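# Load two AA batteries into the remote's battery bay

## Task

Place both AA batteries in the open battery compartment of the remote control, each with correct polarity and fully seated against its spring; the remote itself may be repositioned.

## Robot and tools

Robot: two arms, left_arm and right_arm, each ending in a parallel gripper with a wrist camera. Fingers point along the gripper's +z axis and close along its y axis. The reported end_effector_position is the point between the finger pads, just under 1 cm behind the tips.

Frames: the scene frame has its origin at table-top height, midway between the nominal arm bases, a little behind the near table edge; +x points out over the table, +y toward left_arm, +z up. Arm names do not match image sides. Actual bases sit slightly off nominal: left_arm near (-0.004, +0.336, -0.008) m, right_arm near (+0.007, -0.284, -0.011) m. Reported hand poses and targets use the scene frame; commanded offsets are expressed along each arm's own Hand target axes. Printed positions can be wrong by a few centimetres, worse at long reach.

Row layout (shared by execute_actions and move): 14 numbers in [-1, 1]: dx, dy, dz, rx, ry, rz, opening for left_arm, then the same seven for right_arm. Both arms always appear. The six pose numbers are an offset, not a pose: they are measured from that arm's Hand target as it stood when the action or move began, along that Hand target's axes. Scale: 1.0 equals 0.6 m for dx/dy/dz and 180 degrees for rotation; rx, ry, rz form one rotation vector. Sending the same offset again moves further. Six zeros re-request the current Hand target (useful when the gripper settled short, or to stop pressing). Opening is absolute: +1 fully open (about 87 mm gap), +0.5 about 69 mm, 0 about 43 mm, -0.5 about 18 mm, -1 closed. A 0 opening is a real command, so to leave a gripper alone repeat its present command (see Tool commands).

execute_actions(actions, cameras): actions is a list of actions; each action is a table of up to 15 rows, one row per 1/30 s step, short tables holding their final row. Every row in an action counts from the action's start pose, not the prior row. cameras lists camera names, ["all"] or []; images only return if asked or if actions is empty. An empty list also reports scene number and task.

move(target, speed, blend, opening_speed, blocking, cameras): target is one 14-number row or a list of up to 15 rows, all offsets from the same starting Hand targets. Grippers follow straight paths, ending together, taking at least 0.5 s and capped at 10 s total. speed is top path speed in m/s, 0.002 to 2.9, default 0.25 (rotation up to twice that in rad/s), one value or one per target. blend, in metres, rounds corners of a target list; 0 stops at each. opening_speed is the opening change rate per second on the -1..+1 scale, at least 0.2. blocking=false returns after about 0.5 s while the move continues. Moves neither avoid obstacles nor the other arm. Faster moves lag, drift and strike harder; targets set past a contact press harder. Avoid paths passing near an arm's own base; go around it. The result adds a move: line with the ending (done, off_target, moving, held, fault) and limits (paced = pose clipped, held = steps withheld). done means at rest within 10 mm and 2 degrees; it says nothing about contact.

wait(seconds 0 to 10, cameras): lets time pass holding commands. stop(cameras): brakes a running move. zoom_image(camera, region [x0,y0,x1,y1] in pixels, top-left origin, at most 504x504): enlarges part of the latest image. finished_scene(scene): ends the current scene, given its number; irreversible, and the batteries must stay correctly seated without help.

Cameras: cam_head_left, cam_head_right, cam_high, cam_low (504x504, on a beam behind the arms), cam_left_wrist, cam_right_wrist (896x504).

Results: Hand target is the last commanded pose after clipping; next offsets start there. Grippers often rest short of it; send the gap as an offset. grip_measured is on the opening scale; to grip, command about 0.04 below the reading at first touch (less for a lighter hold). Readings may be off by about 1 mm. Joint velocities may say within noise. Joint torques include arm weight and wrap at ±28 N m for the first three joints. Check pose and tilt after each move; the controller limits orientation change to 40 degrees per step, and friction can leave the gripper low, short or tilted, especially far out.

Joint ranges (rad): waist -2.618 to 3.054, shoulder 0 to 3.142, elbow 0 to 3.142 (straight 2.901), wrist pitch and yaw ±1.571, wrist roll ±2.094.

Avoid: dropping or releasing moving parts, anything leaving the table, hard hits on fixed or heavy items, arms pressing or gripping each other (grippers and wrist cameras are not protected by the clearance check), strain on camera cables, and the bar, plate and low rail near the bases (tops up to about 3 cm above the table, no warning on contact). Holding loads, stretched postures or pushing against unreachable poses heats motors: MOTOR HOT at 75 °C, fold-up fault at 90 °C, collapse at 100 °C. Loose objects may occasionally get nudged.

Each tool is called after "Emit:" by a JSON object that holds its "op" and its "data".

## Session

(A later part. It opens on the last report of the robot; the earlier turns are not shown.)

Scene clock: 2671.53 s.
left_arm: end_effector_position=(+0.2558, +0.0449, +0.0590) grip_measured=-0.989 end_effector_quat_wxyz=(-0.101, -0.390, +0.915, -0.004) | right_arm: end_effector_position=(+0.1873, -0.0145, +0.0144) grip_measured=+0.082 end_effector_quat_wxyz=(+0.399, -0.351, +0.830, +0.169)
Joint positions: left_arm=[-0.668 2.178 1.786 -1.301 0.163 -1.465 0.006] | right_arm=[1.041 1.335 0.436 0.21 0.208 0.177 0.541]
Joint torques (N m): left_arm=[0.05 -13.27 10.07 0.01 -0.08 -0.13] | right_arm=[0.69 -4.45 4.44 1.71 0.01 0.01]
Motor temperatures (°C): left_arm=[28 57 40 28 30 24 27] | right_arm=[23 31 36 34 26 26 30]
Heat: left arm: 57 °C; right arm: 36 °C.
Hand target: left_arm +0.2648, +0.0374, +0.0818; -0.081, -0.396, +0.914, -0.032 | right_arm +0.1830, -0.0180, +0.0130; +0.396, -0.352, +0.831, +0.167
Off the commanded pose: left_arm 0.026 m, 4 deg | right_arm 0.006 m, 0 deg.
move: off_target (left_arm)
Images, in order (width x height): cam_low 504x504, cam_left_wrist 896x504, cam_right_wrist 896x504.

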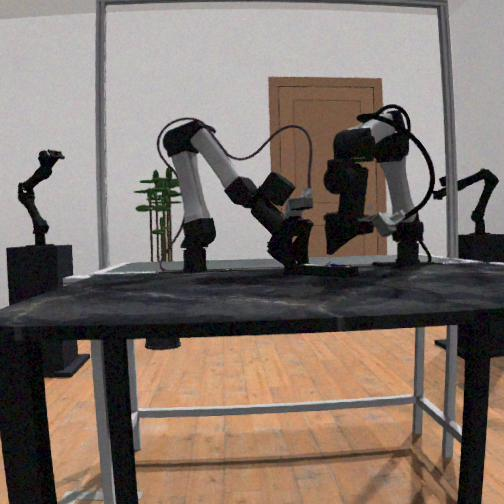

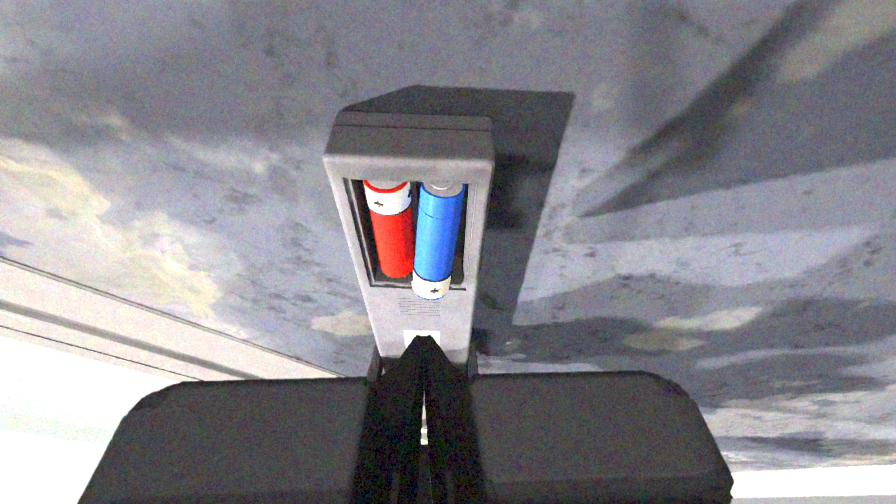

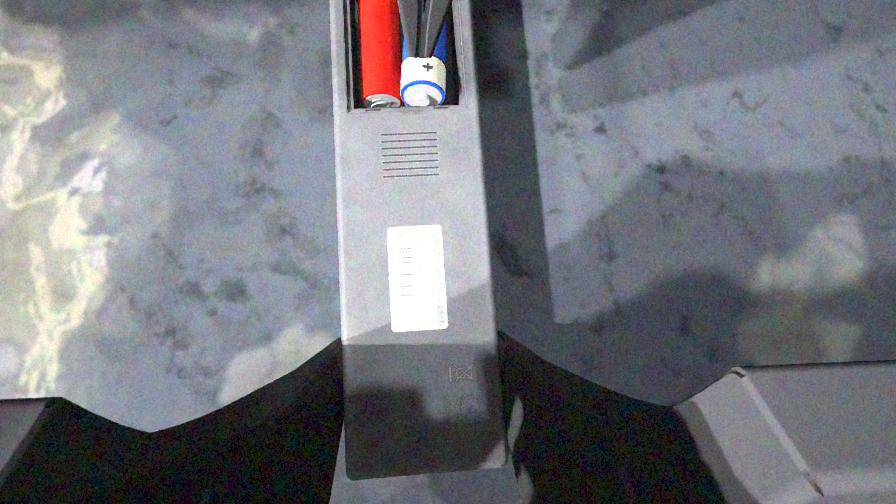

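Emit:
{"op": "move", "data": {"target": [-0.0129, 0.0058, 0.0515, 0, 0, 0, -0.3, 0, 0, 0, 0, 0, 0, 0.03], "speed": 0.06, "cameras": ["cam_left_wrist", "cam_right_wrist"]}}

Emit:
{"op": "zoom_image", "data": {"camera": "cam_left_wrist", "region": [330, 160, 550, 400]}}

Emit:
{"op": "zoom_image", "data": {"camera": "cam_right_wrist", "region": [300, 0, 600, 200]}}

Scene clock: 2711.17 s.
left_arm: end_effector_position=(+0.2581, +0.0446, +0.0397) grip_measured=-0.300 end_effector_quat_wxyz=(-0.095, -0.391, +0.916, -0.012) | right_arm: end_effector_position=(+0.1873, -0.0145, +0.0144) grip_measured=+0.082 end_effector_quat_wxyz=(+0.399, -0.351, +0.830, +0.169)
Joint positions: left_arm=[-0.665 2.178 1.711 -1.206 0.162 -1.465 0.35] | right_arm=[1.041 1.335 0.436 0.21 0.208 0.177 0.541]
Joint torques (N m): left_arm=[0.29 -12.92 5.45 0.29 -0.07 -0.06] | right_arm=[0.7 -4.46 4.45 1.7 0 0.01]
Motor temperatures (°C): left_arm=[28 64 44 28 29 24 27] | right_arm=[23 31 36 35 26 26 30]
Heat: left arm: 64 °C; right arm: 36 °C.
Hand target: left_arm +0.2637, +0.0415, +0.0500; -0.081, -0.396, +0.914, -0.032 | right_arm +0.1830, -0.0180, +0.0130; +0.396, -0.352, +0.831, +0.167
Off the commanded pose: left_arm 0.012 m, 3 deg | right_arm 0.006 m, 0 deg.
move: off_target (left_arm)
Images, in order (width x height): cam_left_wrist 896x504, cam_right_wrist 896x504.

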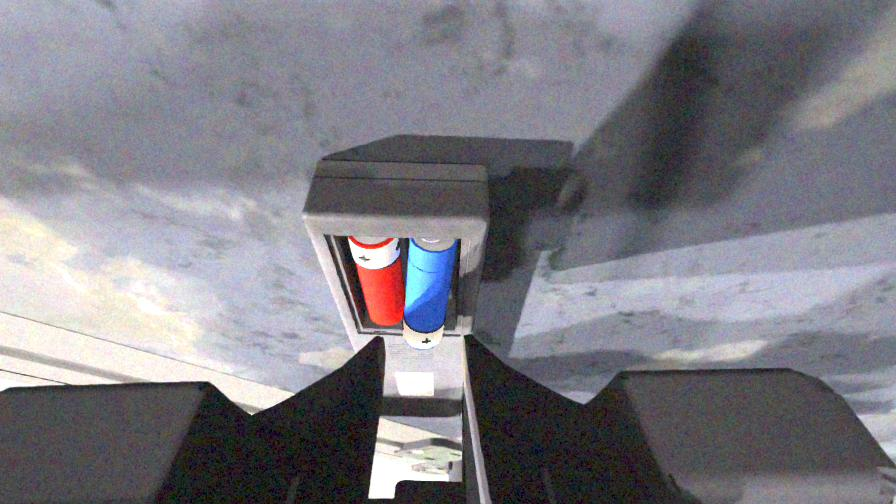

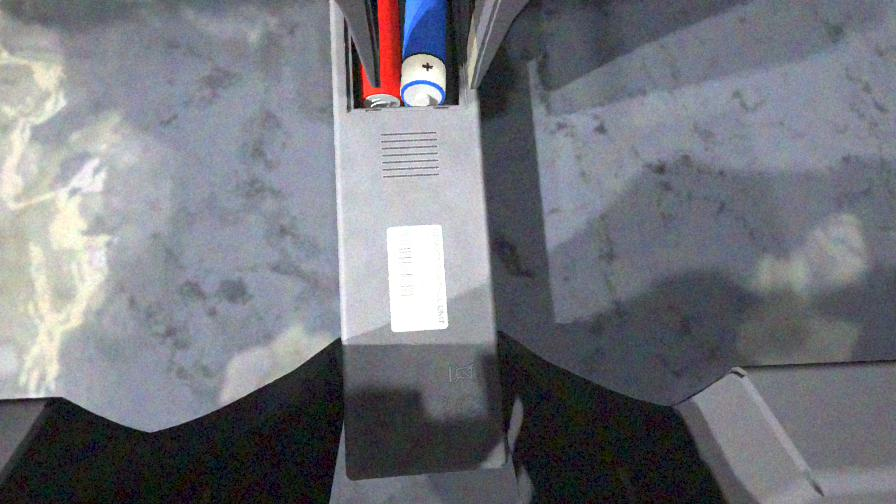

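Scaled by 2.100 from the camera's 896x504 image, which has a finer 1280x720 frame.

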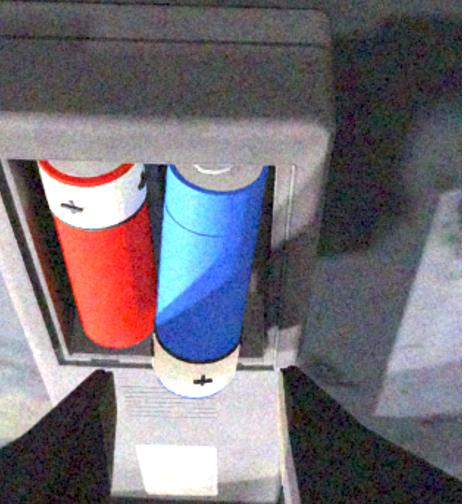

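Scaled by 1.680 from the camera's 896x504 image, which has a finer 1280x720 frame.

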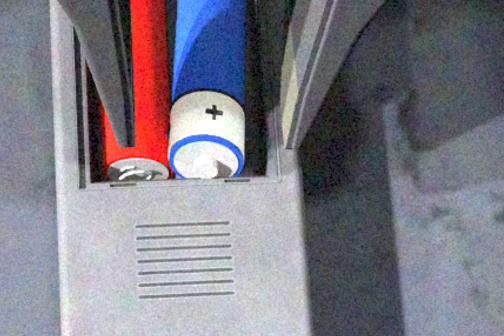

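Emit:
{"op": "execute_actions", "data": {"actions": []}}

Scene clock: 2743.90 s.
left_arm: end_effector_position=(+0.2581, +0.0446, +0.0397) grip_measured=-0.300 end_effector_quat_wxyz=(-0.095, -0.391, +0.916, -0.012) | right_arm: end_effector_position=(+0.1873, -0.0145, +0.0144) grip_measured=+0.082 end_effector_quat_wxyz=(+0.399, -0.351, +0.830, +0.169)
Joint positions: left_arm=[-0.665 2.178 1.711 -1.206 0.162 -1.465 0.35] | right_arm=[1.041 1.335 0.436 0.21 0.208 0.177 0.541]
Joint velocities: within noise
Joint torques (N m): left_arm=[0.29 -12.96 5.48 0.3 -0.07 -0.05] | right_arm=[0.68 -4.49 4.44 1.71 0.01 0.02]
Motor temperatures (°C): left_arm=[28 66 41 28 29 24 27] | right_arm=[23 31 36 34 26 26 30]
Heat: left arm: 66 °C; right arm: 36 °C.
Hand target: left_arm +0.2637, +0.0415, +0.0500; -0.081, -0.396, +0.914, -0.032 | right_arm +0.1830, -0.0180, +0.0130; +0.396, -0.352, +0.831, +0.167
Tool commands: left_gripper/opening=-0.3 right_gripper/opening=+0.03
Off the commanded pose: left_arm 0.012 m, 3 deg | right_arm 0.006 m, 0 deg.

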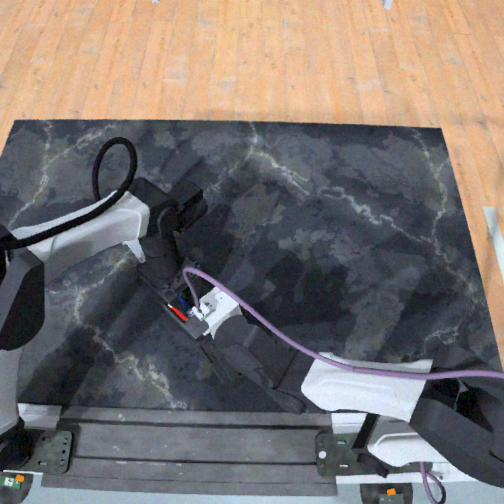

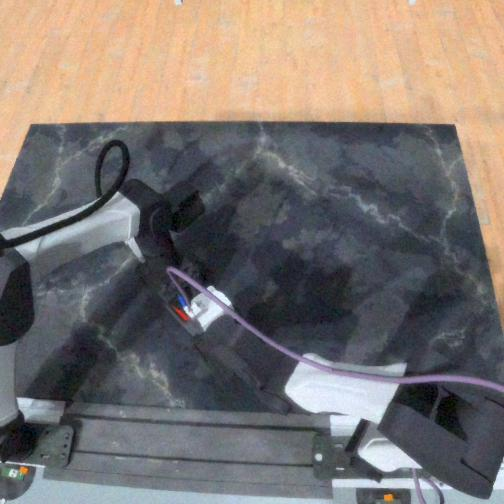

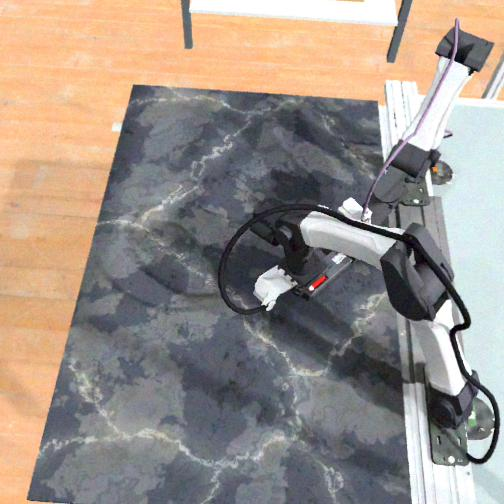

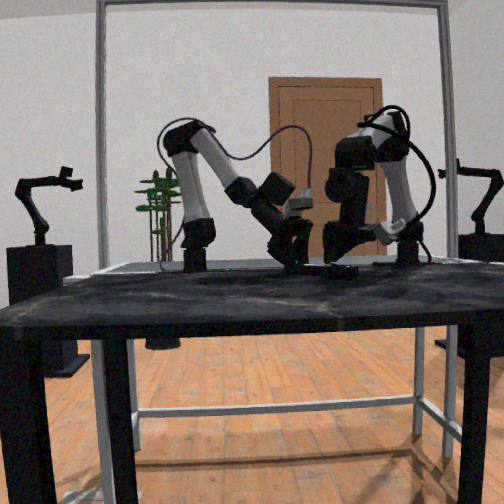

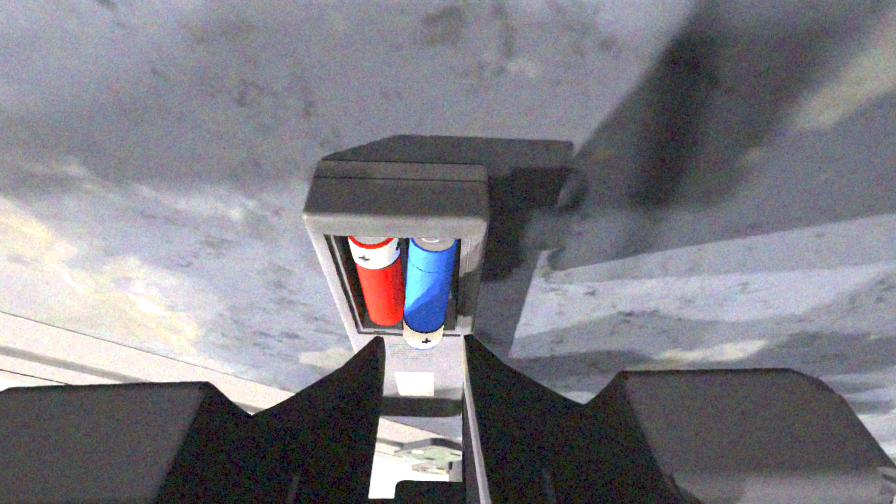

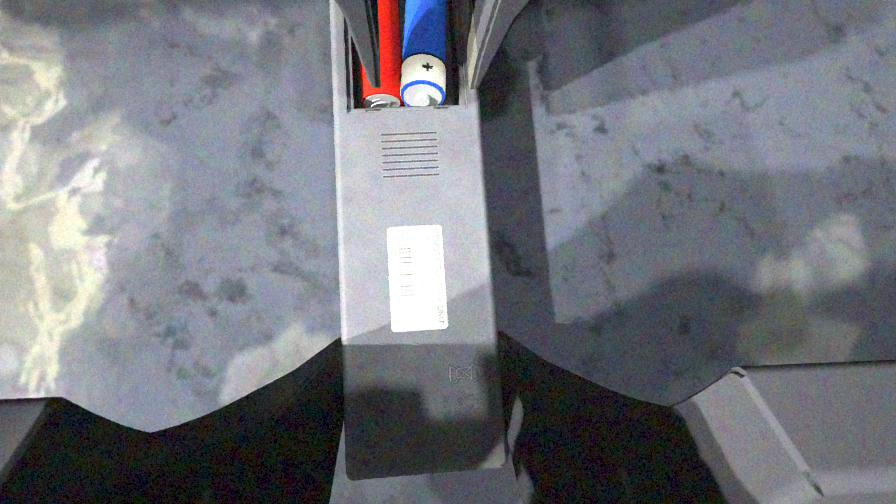

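Emit:
{"op": "zoom_image", "data": {"camera": "cam_right_wrist", "region": [300, 0, 600, 200]}}

Emit:
{"op": "zoom_image", "data": {"camera": "cam_left_wrist", "region": [280, 180, 540, 380]}}

Scaled by 1.680 from the camera's 896x504 image, which has a finer 1280x720 frame.

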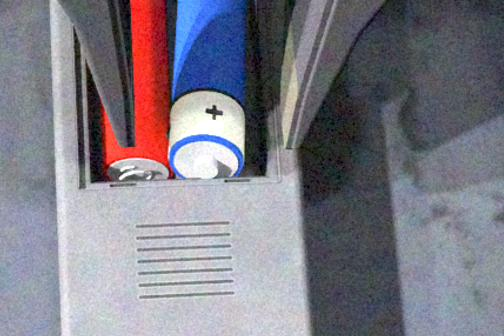

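Scaled by 1.938 from the camera's 896x504 image, which has a finer 1280x720 frame.

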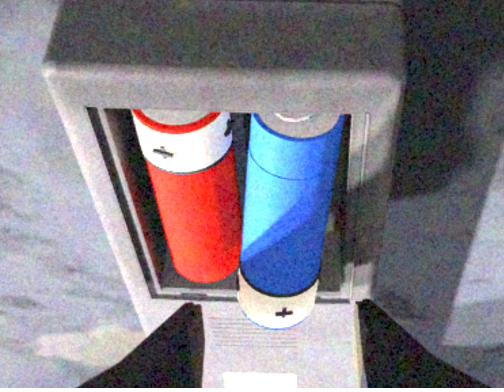

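Emit:
{"op": "move", "data": {"target": [-0.00363, -0.00331, 0.03237, 0, 0, 0, -0.3, 0, 0, 0, 0, 0, 0, 0.03], "speed": 0.06, "cameras": ["cam_left_wrist", "cam_right_wrist", "cam_low"]}}

Emit:
{"op": "zoom_image", "data": {"camera": "cam_right_wrist", "region": [300, 0, 600, 200]}}

Emit:
{"op": "zoom_image", "data": {"camera": "cam_low", "region": [290, 220, 370, 290]}}

Scene clock: 2782.53 s.
left_arm: end_effector_position=(+0.2570, +0.0442, +0.0329) grip_measured=-0.300 end_effector_quat_wxyz=(-0.100, -0.392, +0.914, -0.017) | right_arm: end_effector_position=(+0.1864, -0.0161, +0.0125) grip_measured=+0.082 end_effector_quat_wxyz=(+0.397, -0.352, +0.831, +0.167)
Joint positions: left_arm=[-0.662 2.178 1.681 -1.172 0.174 -1.465 0.35] | right_arm=[1.041 1.335 0.432 0.208 0.208 0.177 0.541]
Joint torques (N m): left_arm=[-0.05 -10.91 4.21 0.59 -0.11 -0.08] | right_arm=[0.72 -4.48 4.77 1.72 0.01 0.01]
Motor temperatures (°C): left_arm=[27 68 40 28 29 24 27] | right_arm=[23 31 36 34 26 26 30]
Heat: left arm: 68 °C; right arm: 36 °C.
Hand target: left_arm +0.2642, +0.0394, +0.0305; -0.081, -0.396, +0.914, -0.032 | right_arm +0.1830, -0.0180, +0.0130; +0.396, -0.352, +0.831, +0.167
Off the commanded pose: left_arm 0.009 m, 3 deg | right_arm 0.004 m, 0 deg.
move: off_target (left_arm)
Images, in order (width x height): cam_low 504x504, cam_left_wrist 896x504, cam_right_wrist 896x504.

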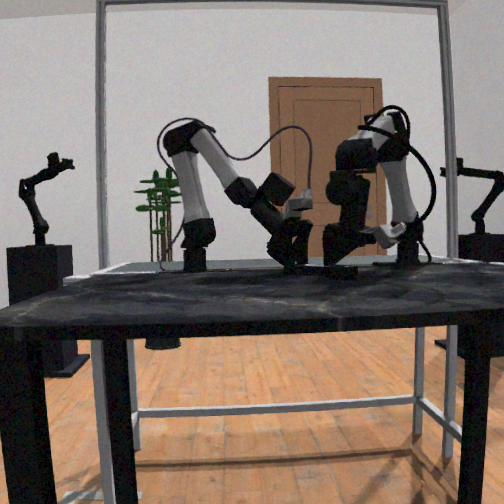

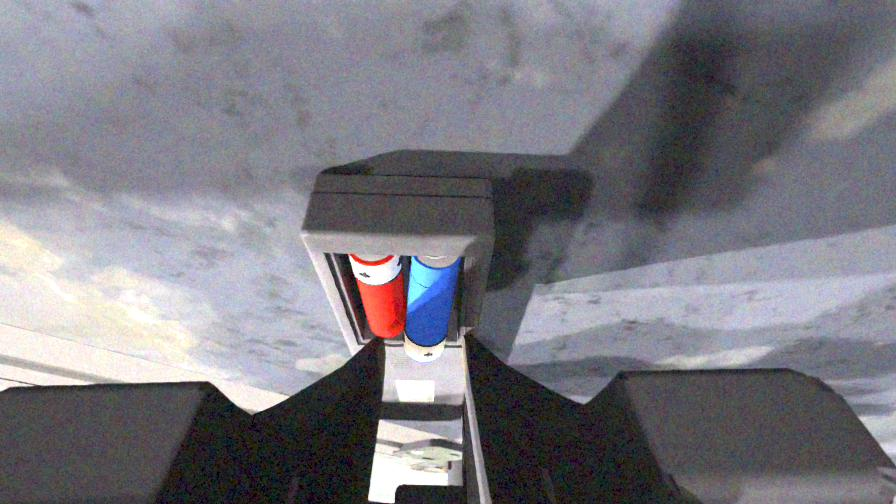

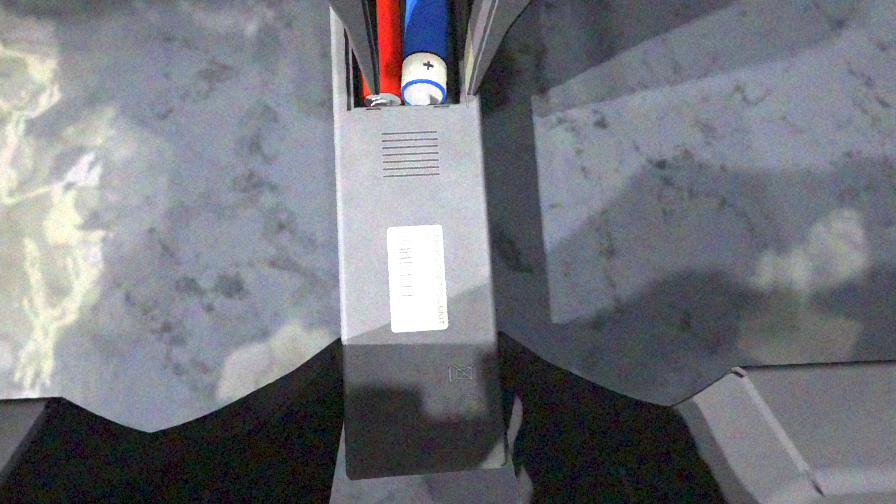

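Scaled by 1.680 from the camera's 896x504 image, which has a finer 1280x720 frame.

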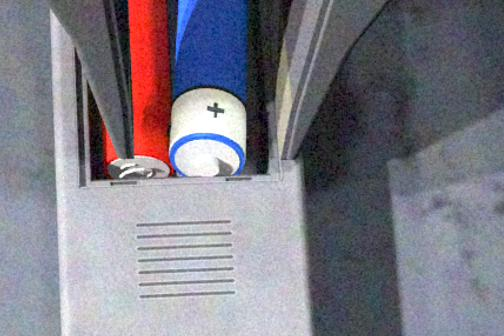

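Scaled by 6.300 from the camera's 504x504 image, which has a finer 720x720 frame.

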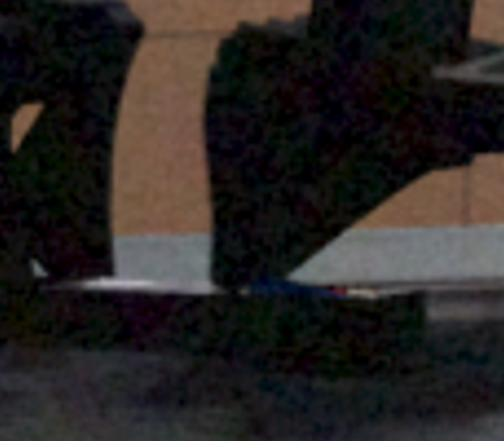

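Emit:
{"op": "move", "data": {"target": [0, 0, 0, 0, 0, 0, -0.69, 0, 0, 0, 0, 0, 0, 0.03], "opening_speed": 0.6, "speed": 0.06, "cameras": ["cam_left_wrist", "cam_right_wrist"]}}

Emit:
{"op": "zoom_image", "data": {"camera": "cam_right_wrist", "region": [300, 0, 600, 200]}}

Scene clock: 2793.00 s.
left_arm: end_effector_position=(+0.2587, +0.0428, +0.0309) grip_measured=-0.593 end_effector_quat_wxyz=(-0.097, -0.392, +0.915, -0.022) | right_arm: end_effector_position=(+0.1872, -0.0168, +0.0126) grip_measured=+0.082 end_effector_quat_wxyz=(+0.398, -0.350, +0.832, +0.165)
Joint positions: left_arm=[-0.662 2.178 1.673 -1.153 0.174 -1.465 0.204] | right_arm=[1.041 1.335 0.432 0.208 0.215 0.177 0.541]
Joint torques (N m): left_arm=[-0.1 -10.93 4.89 0.46 -0.11 -0.09] | right_arm=[0.69 -4.45 4.78 1.72 0.01 0.02]
Motor temperatures (°C): left_arm=[27 67 40 29 29 24 27] | right_arm=[23 31 36 34 26 26 30]
Heat: left arm: 67 °C; right arm: 36 °C.
Hand target: left_arm +0.2642, +0.0394, +0.0305; -0.081, -0.396, +0.914, -0.032 | right_arm +0.1830, -0.0180, +0.0130; +0.396, -0.352, +0.831, +0.167
Off the commanded pose: left_arm 0.007 m, 2 deg | right_arm 0.004 m, 0 deg.
move: done
Images, in order (width x height): cam_left_wrist 896x504, cam_right_wrist 896x504.

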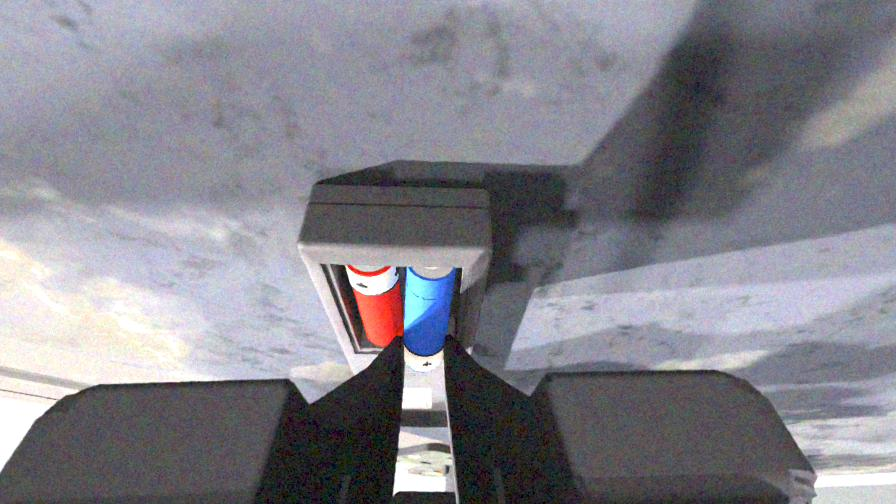

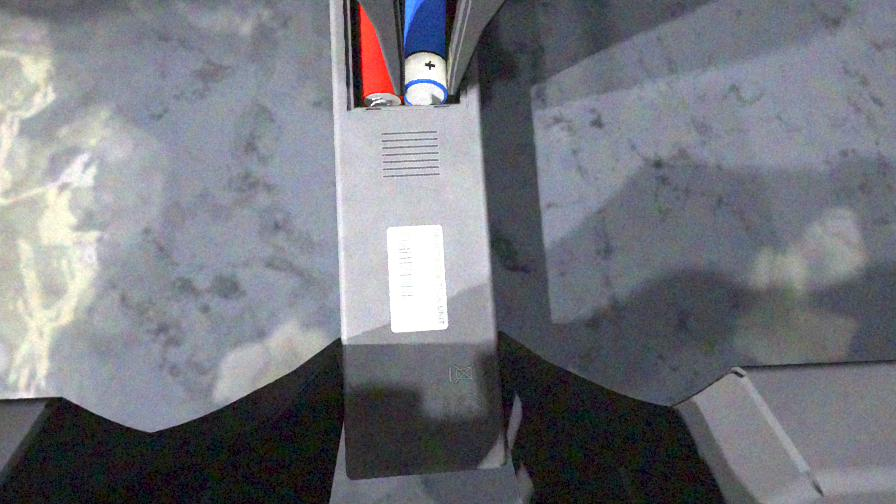

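Scaled by 1.680 from the camera's 896x504 image, which has a finer 1280x720 frame.

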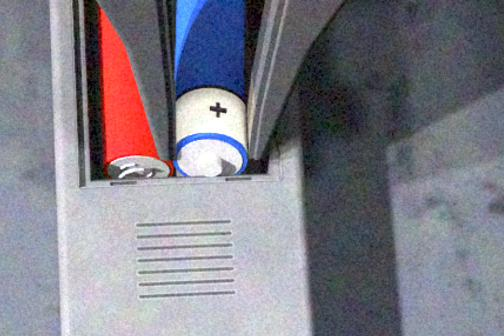

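Emit:
{"op": "move", "data": {"target": [-0.00972, -0.00848, -0.00176, 0, 0, 0, -0.69, 0, 0, 0, 0, 0, 0, 0.03], "speed": 0.04, "cameras": ["cam_left_wrist", "cam_right_wrist"]}}

Emit:
{"op": "zoom_image", "data": {"camera": "cam_right_wrist", "region": [300, 0, 600, 200]}}

Scene clock: 2811.43 s.
left_arm: end_effector_position=(+0.2591, +0.0432, +0.0308) grip_measured=-0.593 end_effector_quat_wxyz=(-0.097, -0.392, +0.914, -0.022) | right_arm: end_effector_position=(+0.1872, -0.0168, +0.0126) grip_measured=+0.082 end_effector_quat_wxyz=(+0.398, -0.350, +0.832, +0.165)
Joint positions: left_arm=[-0.66 2.178 1.673 -1.153 0.174 -1.465 0.204] | right_arm=[1.041 1.335 0.432 0.208 0.215 0.177 0.541]
Joint torques (N m): left_arm=[0.5 -9.05 8.38 0.32 -0.11 0.04] | right_arm=[0.69 -4.48 4.77 1.73 0.02 0.02]
Motor temperatures (°C): left_arm=[27 65 39 29 29 24 28] | right_arm=[23 31 36 35 26 26 30]
Heat: left arm: 65 °C; right arm: 36 °C.
Hand target: left_arm +0.2720, +0.0402, +0.0305; -0.081, -0.396, +0.914, -0.032 | right_arm +0.1830, -0.0180, +0.0130; +0.396, -0.352, +0.831, +0.167
Off the commanded pose: left_arm 0.013 m, 2 deg | right_arm 0.004 m, 0 deg.
move: off_target (left_arm)
Images, in order (width x height): cam_left_wrist 896x504, cam_right_wrist 896x504.

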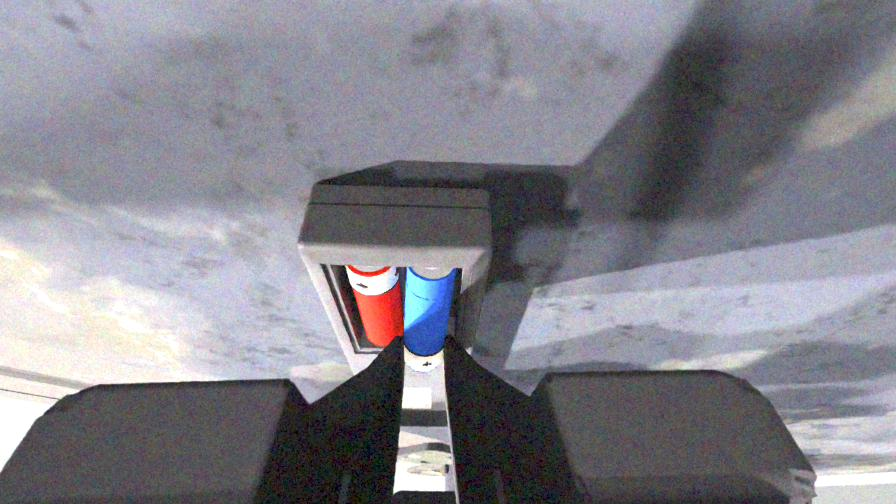

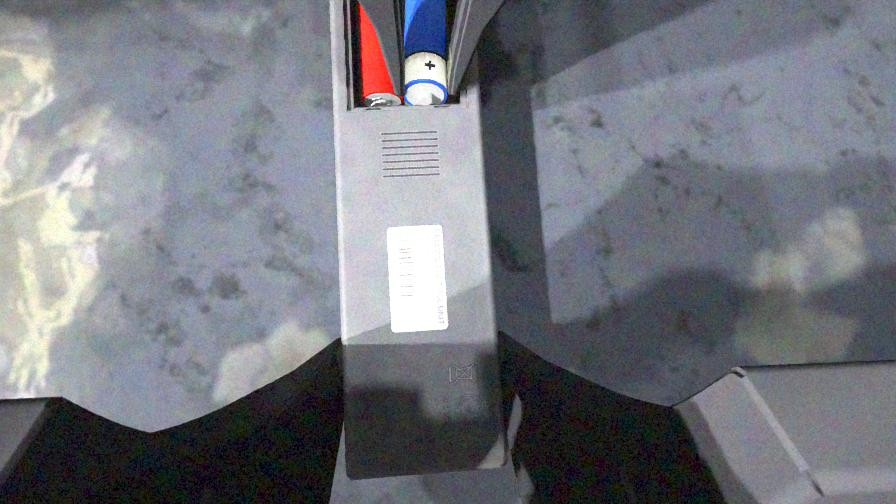

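Scaled by 1.680 from the camera's 896x504 image, which has a finer 1280x720 frame.

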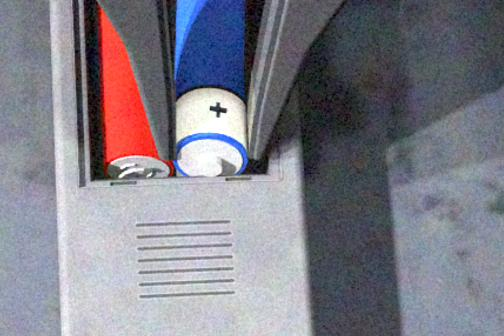

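Emit:
{"op": "move", "data": {"target": [-0.0103, -0.0136, -0.0015, 0, 0, 0, -0.69, 0, 0, 0, 0, 0, 0, 0.03], "speed": 0.04, "cameras": ["cam_left_wrist", "cam_right_wrist"]}}

Emit:
{"op": "zoom_image", "data": {"camera": "cam_right_wrist", "region": [300, 0, 600, 200]}}

Scene clock: 2841.03 s.
left_arm: end_effector_position=(+0.2607, +0.0420, +0.0306) grip_measured=-0.593 end_effector_quat_wxyz=(-0.105, -0.389, +0.915, -0.016) | right_arm: end_effector_position=(+0.1877, -0.0171, +0.0127) grip_measured=+0.082 end_effector_quat_wxyz=(+0.399, -0.350, +0.832, +0.163)
Joint positions: left_arm=[-0.657 2.207 1.714 -1.186 0.182 -1.452 0.203] | right_arm=[1.041 1.335 0.432 0.208 0.218 0.177 0.541]
Joint torques (N m): left_arm=[0.99 -8.73 9.69 0.36 -0.2 0.04] | right_arm=[0.7 -4.48 4.75 1.73 0 0.02]
Motor temperatures (°C): left_arm=[27 61 40 28 28 24 28] | right_arm=[23 31 36 35 26 26 30]
Heat: left arm: 61 °C; right arm: 36 °C.
Hand target: left_arm +0.2822, +0.0392, +0.0303; -0.081, -0.396, +0.914, -0.032 | right_arm +0.1830, -0.0180, +0.0130; +0.396, -0.352, +0.831, +0.167
Off the commanded pose: left_arm 0.022 m, 3 deg | right_arm 0.005 m, 1 deg.
move: off_target (left_arm)
Images, in order (width x height): cam_left_wrist 896x504, cam_right_wrist 896x504.

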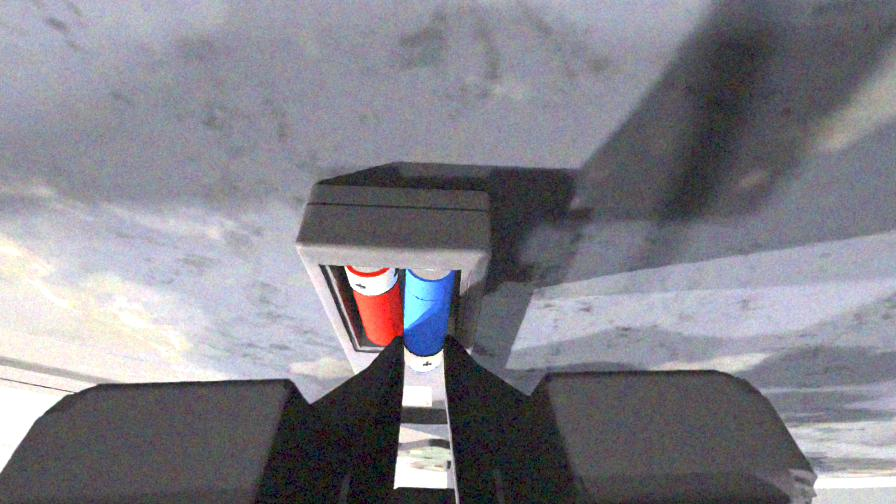

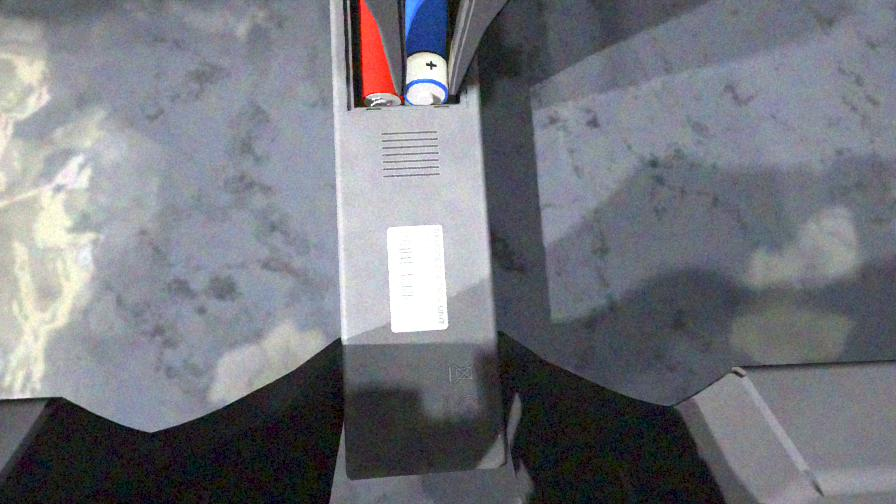

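Scaled by 1.680 from the camera's 896x504 image, which has a finer 1280x720 frame.

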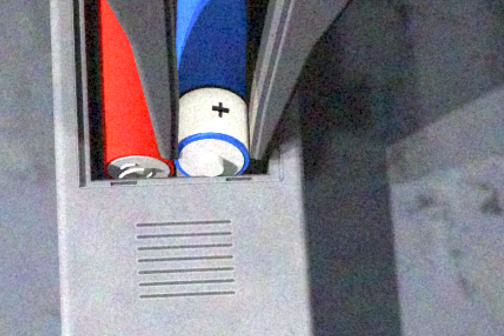

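Emit:
{"op": "move", "data": {"target": [-0.01354, -0.01019, 0.00094, 0, -0.0556, 0, -0.69, 0, 0, 0, 0, 0, 0, 0.03], "speed": 0.04, "cameras": ["cam_left_wrist", "cam_right_wrist", "cam_low"]}}

Emit:
{"op": "zoom_image", "data": {"camera": "cam_right_wrist", "region": [300, 0, 600, 200]}}

Emit:
{"op": "zoom_image", "data": {"camera": "cam_low", "region": [290, 220, 370, 290]}}

Scene clock: 2853.40 s.
left_arm: end_effector_position=(+0.2624, +0.0409, +0.0310) grip_measured=-0.597 end_effector_quat_wxyz=(-0.057, -0.380, +0.923, +0.009) | right_arm: end_effector_position=(+0.1883, -0.0175, +0.0128) grip_measured=+0.082 end_effector_quat_wxyz=(+0.400, -0.348, +0.832, +0.162)
Joint positions: left_arm=[-0.702 2.21 1.75 -1.21 0.076 -1.478 0.202] | right_arm=[1.041 1.335 0.432 0.208 0.222 0.178 0.541]
Joint torques (N m): left_arm=[0.39 -8.85 10.03 0.47 -1 -0.23] | right_arm=[0.72 -4.48 4.75 1.73 -0.05 0.02]
Motor temperatures (°C): left_arm=[27 60 42 28 29 24 28] | right_arm=[23 31 36 35 26 26 30]
Heat: left arm: 60 °C; right arm: 36 °C.
Hand target: left_arm +0.2921, +0.0408, +0.0283; -0.001, -0.397, +0.918, +0.002 | right_arm +0.1830, -0.0180, +0.0130; +0.396, -0.352, +0.831, +0.167
Off the commanded pose: left_arm 0.030 m, 7 deg | right_arm 0.005 m, 1 deg.
move: off_target (left_arm)
Images, in order (width x height): cam_low 504x504, cam_left_wrist 896x504, cam_right_wrist 896x504.

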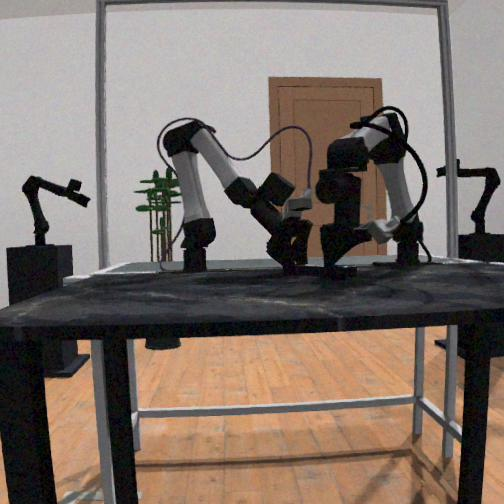

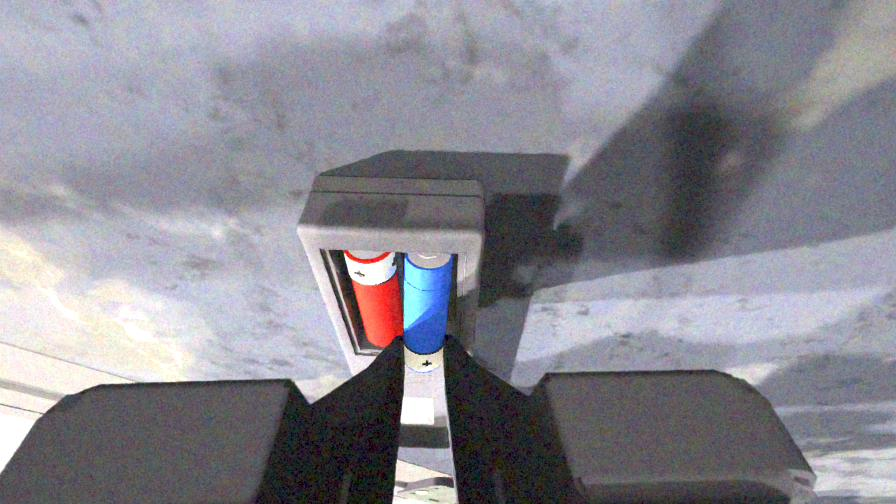

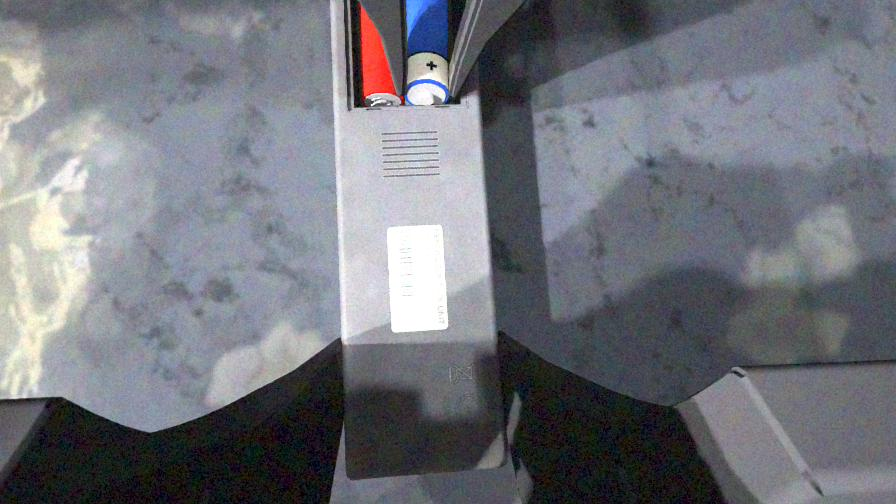

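Scaled by 1.680 from the camera's 896x504 image, which has a finer 1280x720 frame.

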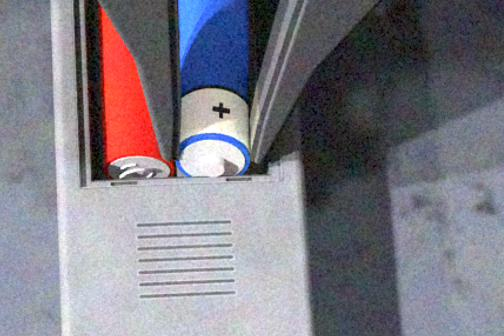

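Scaled by 6.300 from the camera's 504x504 image, which has a finer 720x720 frame.

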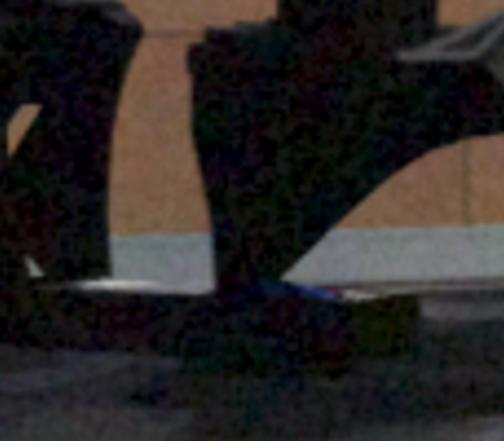

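Emit:
{"op": "move", "data": {"target": [-0.005, -0.0001, 0.00833, 0, 0, -0.0389, -0.69, 0, 0, 0, 0, 0, 0, 0.03], "speed": 0.04, "cameras": ["cam_left_wrist", "cam_right_wrist"]}}

Emit:
{"op": "zoom_image", "data": {"camera": "cam_right_wrist", "region": [300, 0, 600, 200]}}

Scene clock: 2893.83 s.
left_arm: end_effector_position=(+0.2643, +0.0399, +0.0307) grip_measured=-0.595 end_effector_quat_wxyz=(-0.055, -0.411, +0.910, +0.013) | right_arm: end_effector_position=(+0.1889, -0.0180, +0.0129) grip_measured=+0.082 end_effector_quat_wxyz=(+0.401, -0.347, +0.832, +0.160)
Joint positions: left_arm=[-0.702 2.21 1.75 -1.213 0.073 -1.547 0.203] | right_arm=[1.041 1.335 0.432 0.208 0.227 0.178 0.541]
Joint torques (N m): left_arm=[1.03 -10.04 5.82 0.71 -0.96 -0.65] | right_arm=[0.7 -4.49 4.78 1.73 -0.08 0.02]
Motor temperatures (°C): left_arm=[27 62 44 29 30 24 28] | right_arm=[23 31 36 35 26 26 30]
Heat: left arm: 62 °C; right arm: 36 °C.
Hand target: left_arm +0.2942, +0.0429, +0.0233; -0.001, -0.453, +0.892, +0.002 | right_arm +0.1830, -0.0180, +0.0130; +0.396, -0.352, +0.831, +0.167
Off the commanded pose: left_arm 0.031 m, 8 deg | right_arm 0.006 m, 1 deg.
move: off_target (left_arm)
Images, in order (width x height): cam_left_wrist 896x504, cam_right_wrist 896x504.

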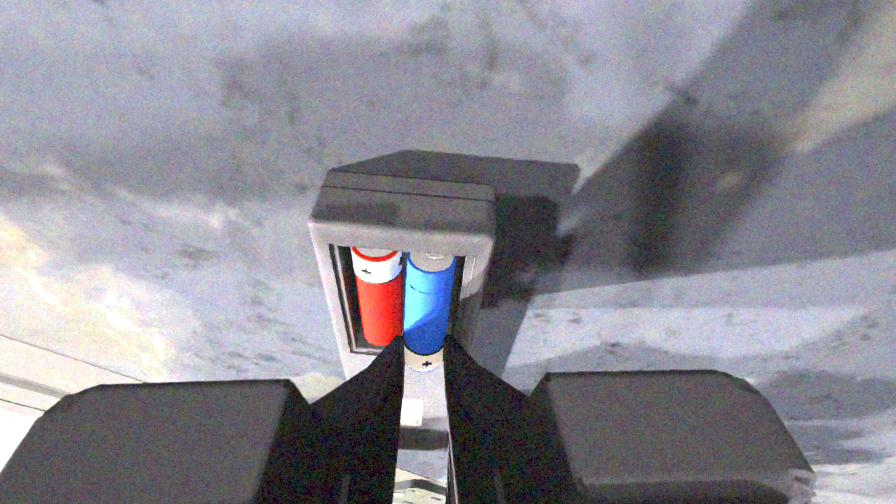

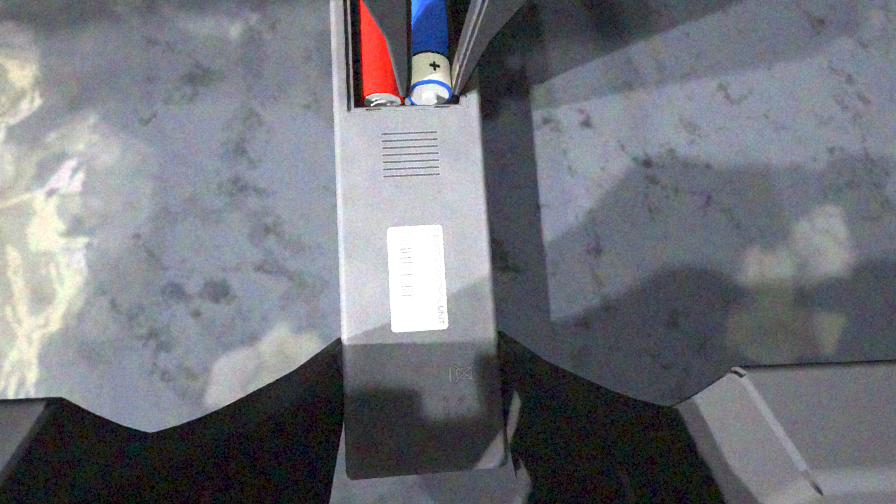

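Scaled by 1.680 from the camera's 896x504 image, which has a finer 1280x720 frame.

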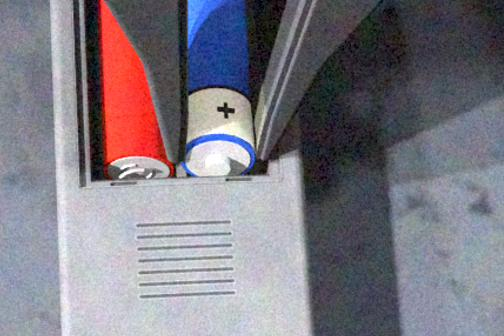

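Emit:
{"op": "move", "data": {"target": [0.00045, -0.0033, 0.005, 0, -0.0222, -0.0222, -0.69, 0, 0, 0, 0, 0, 0, 0.03], "speed": 0.04, "cameras": ["cam_left_wrist", "cam_right_wrist", "cam_low"]}}

Emit:
{"op": "zoom_image", "data": {"camera": "cam_right_wrist", "region": [300, 0, 600, 200]}}

Emit:
{"op": "zoom_image", "data": {"camera": "cam_low", "region": [290, 220, 370, 290]}}

Scene clock: 2913.83 s.
left_arm: end_effector_position=(+0.2636, +0.0400, +0.0300) grip_measured=-0.587 end_effector_quat_wxyz=(-0.034, -0.430, +0.902, +0.027) | right_arm: end_effector_position=(+0.1889, -0.0180, +0.0129) grip_measured=+0.082 end_effector_quat_wxyz=(+0.401, -0.347, +0.832, +0.160)
Joint positions: left_arm=[-0.723 2.205 1.75 -1.222 0.025 -1.61 0.206] | right_arm=[1.041 1.335 0.432 0.208 0.227 0.178 0.541]
Joint torques (N m): left_arm=[0.53 -9.5 6.08 0.71 -1.18 -0.98] | right_arm=[0.72 -4.51 4.75 1.72 -0.08 0.01]
Motor temperatures (°C): left_arm=[27 63 42 29 30 25 29] | right_arm=[23 31 36 35 26 26 30]
Heat: left arm: 63 °C; right arm: 36 °C.
Hand target: left_arm +0.2956, +0.0416, +0.0203; +0.030, -0.483, +0.875, +0.018 | right_arm +0.1830, -0.0180, +0.0130; +0.396, -0.352, +0.831, +0.167
Off the commanded pose: left_arm 0.033 m, 10 deg | right_arm 0.006 m, 1 deg.
move: off_target (left_arm)
Images, in order (width x height): cam_low 504x504, cam_left_wrist 896x504, cam_right_wrist 896x504.

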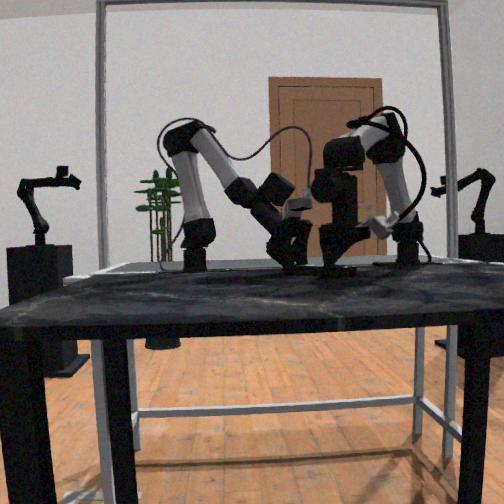

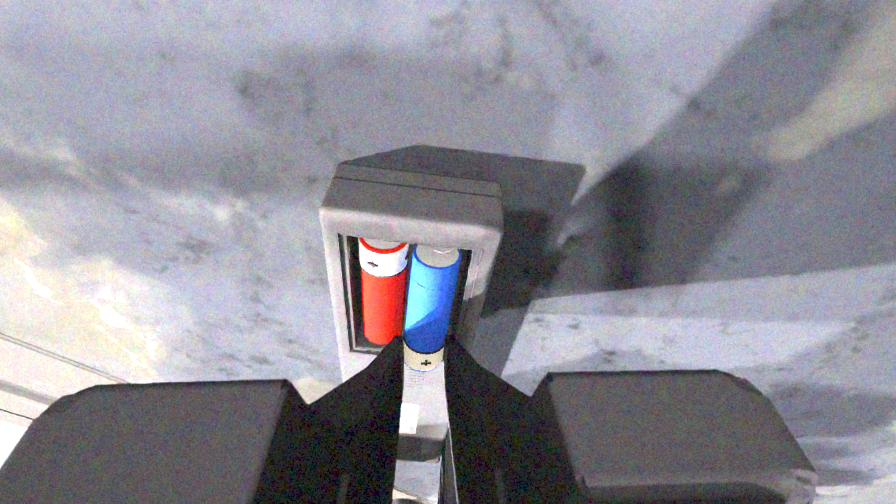

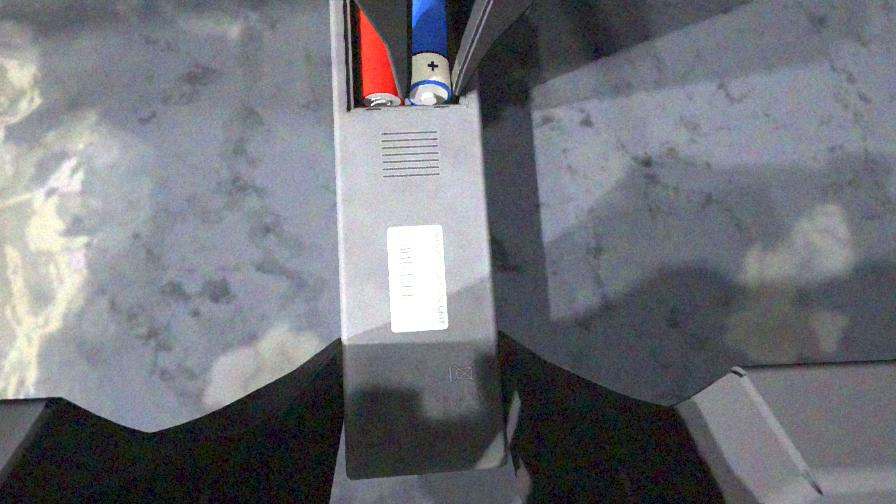

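Scaled by 1.680 from the camera's 896x504 image, which has a finer 1280x720 frame.

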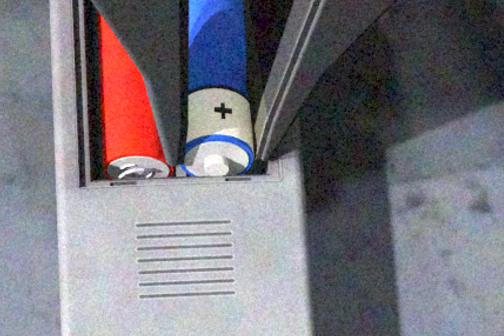

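Scaled by 6.300 from the camera's 504x504 image, which has a finer 720x720 frame.

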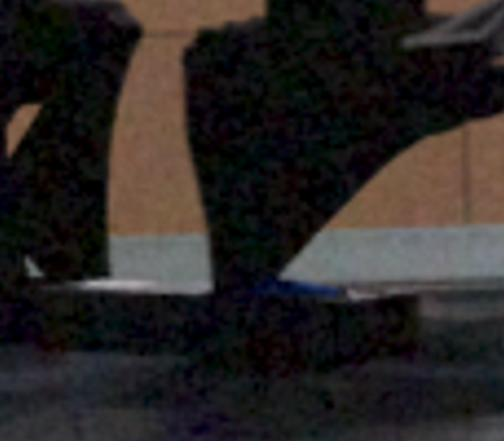

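Emit:
{"op": "zoom_image", "data": {"camera": "cam_left_wrist", "region": [300, 180, 560, 380]}}

Scaled by 1.938 from the camera's 896x504 image, which has a finer 1280x720 frame.

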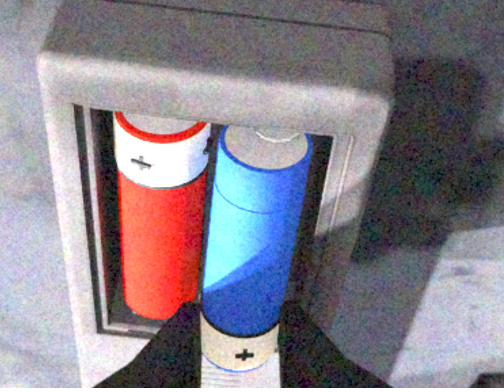

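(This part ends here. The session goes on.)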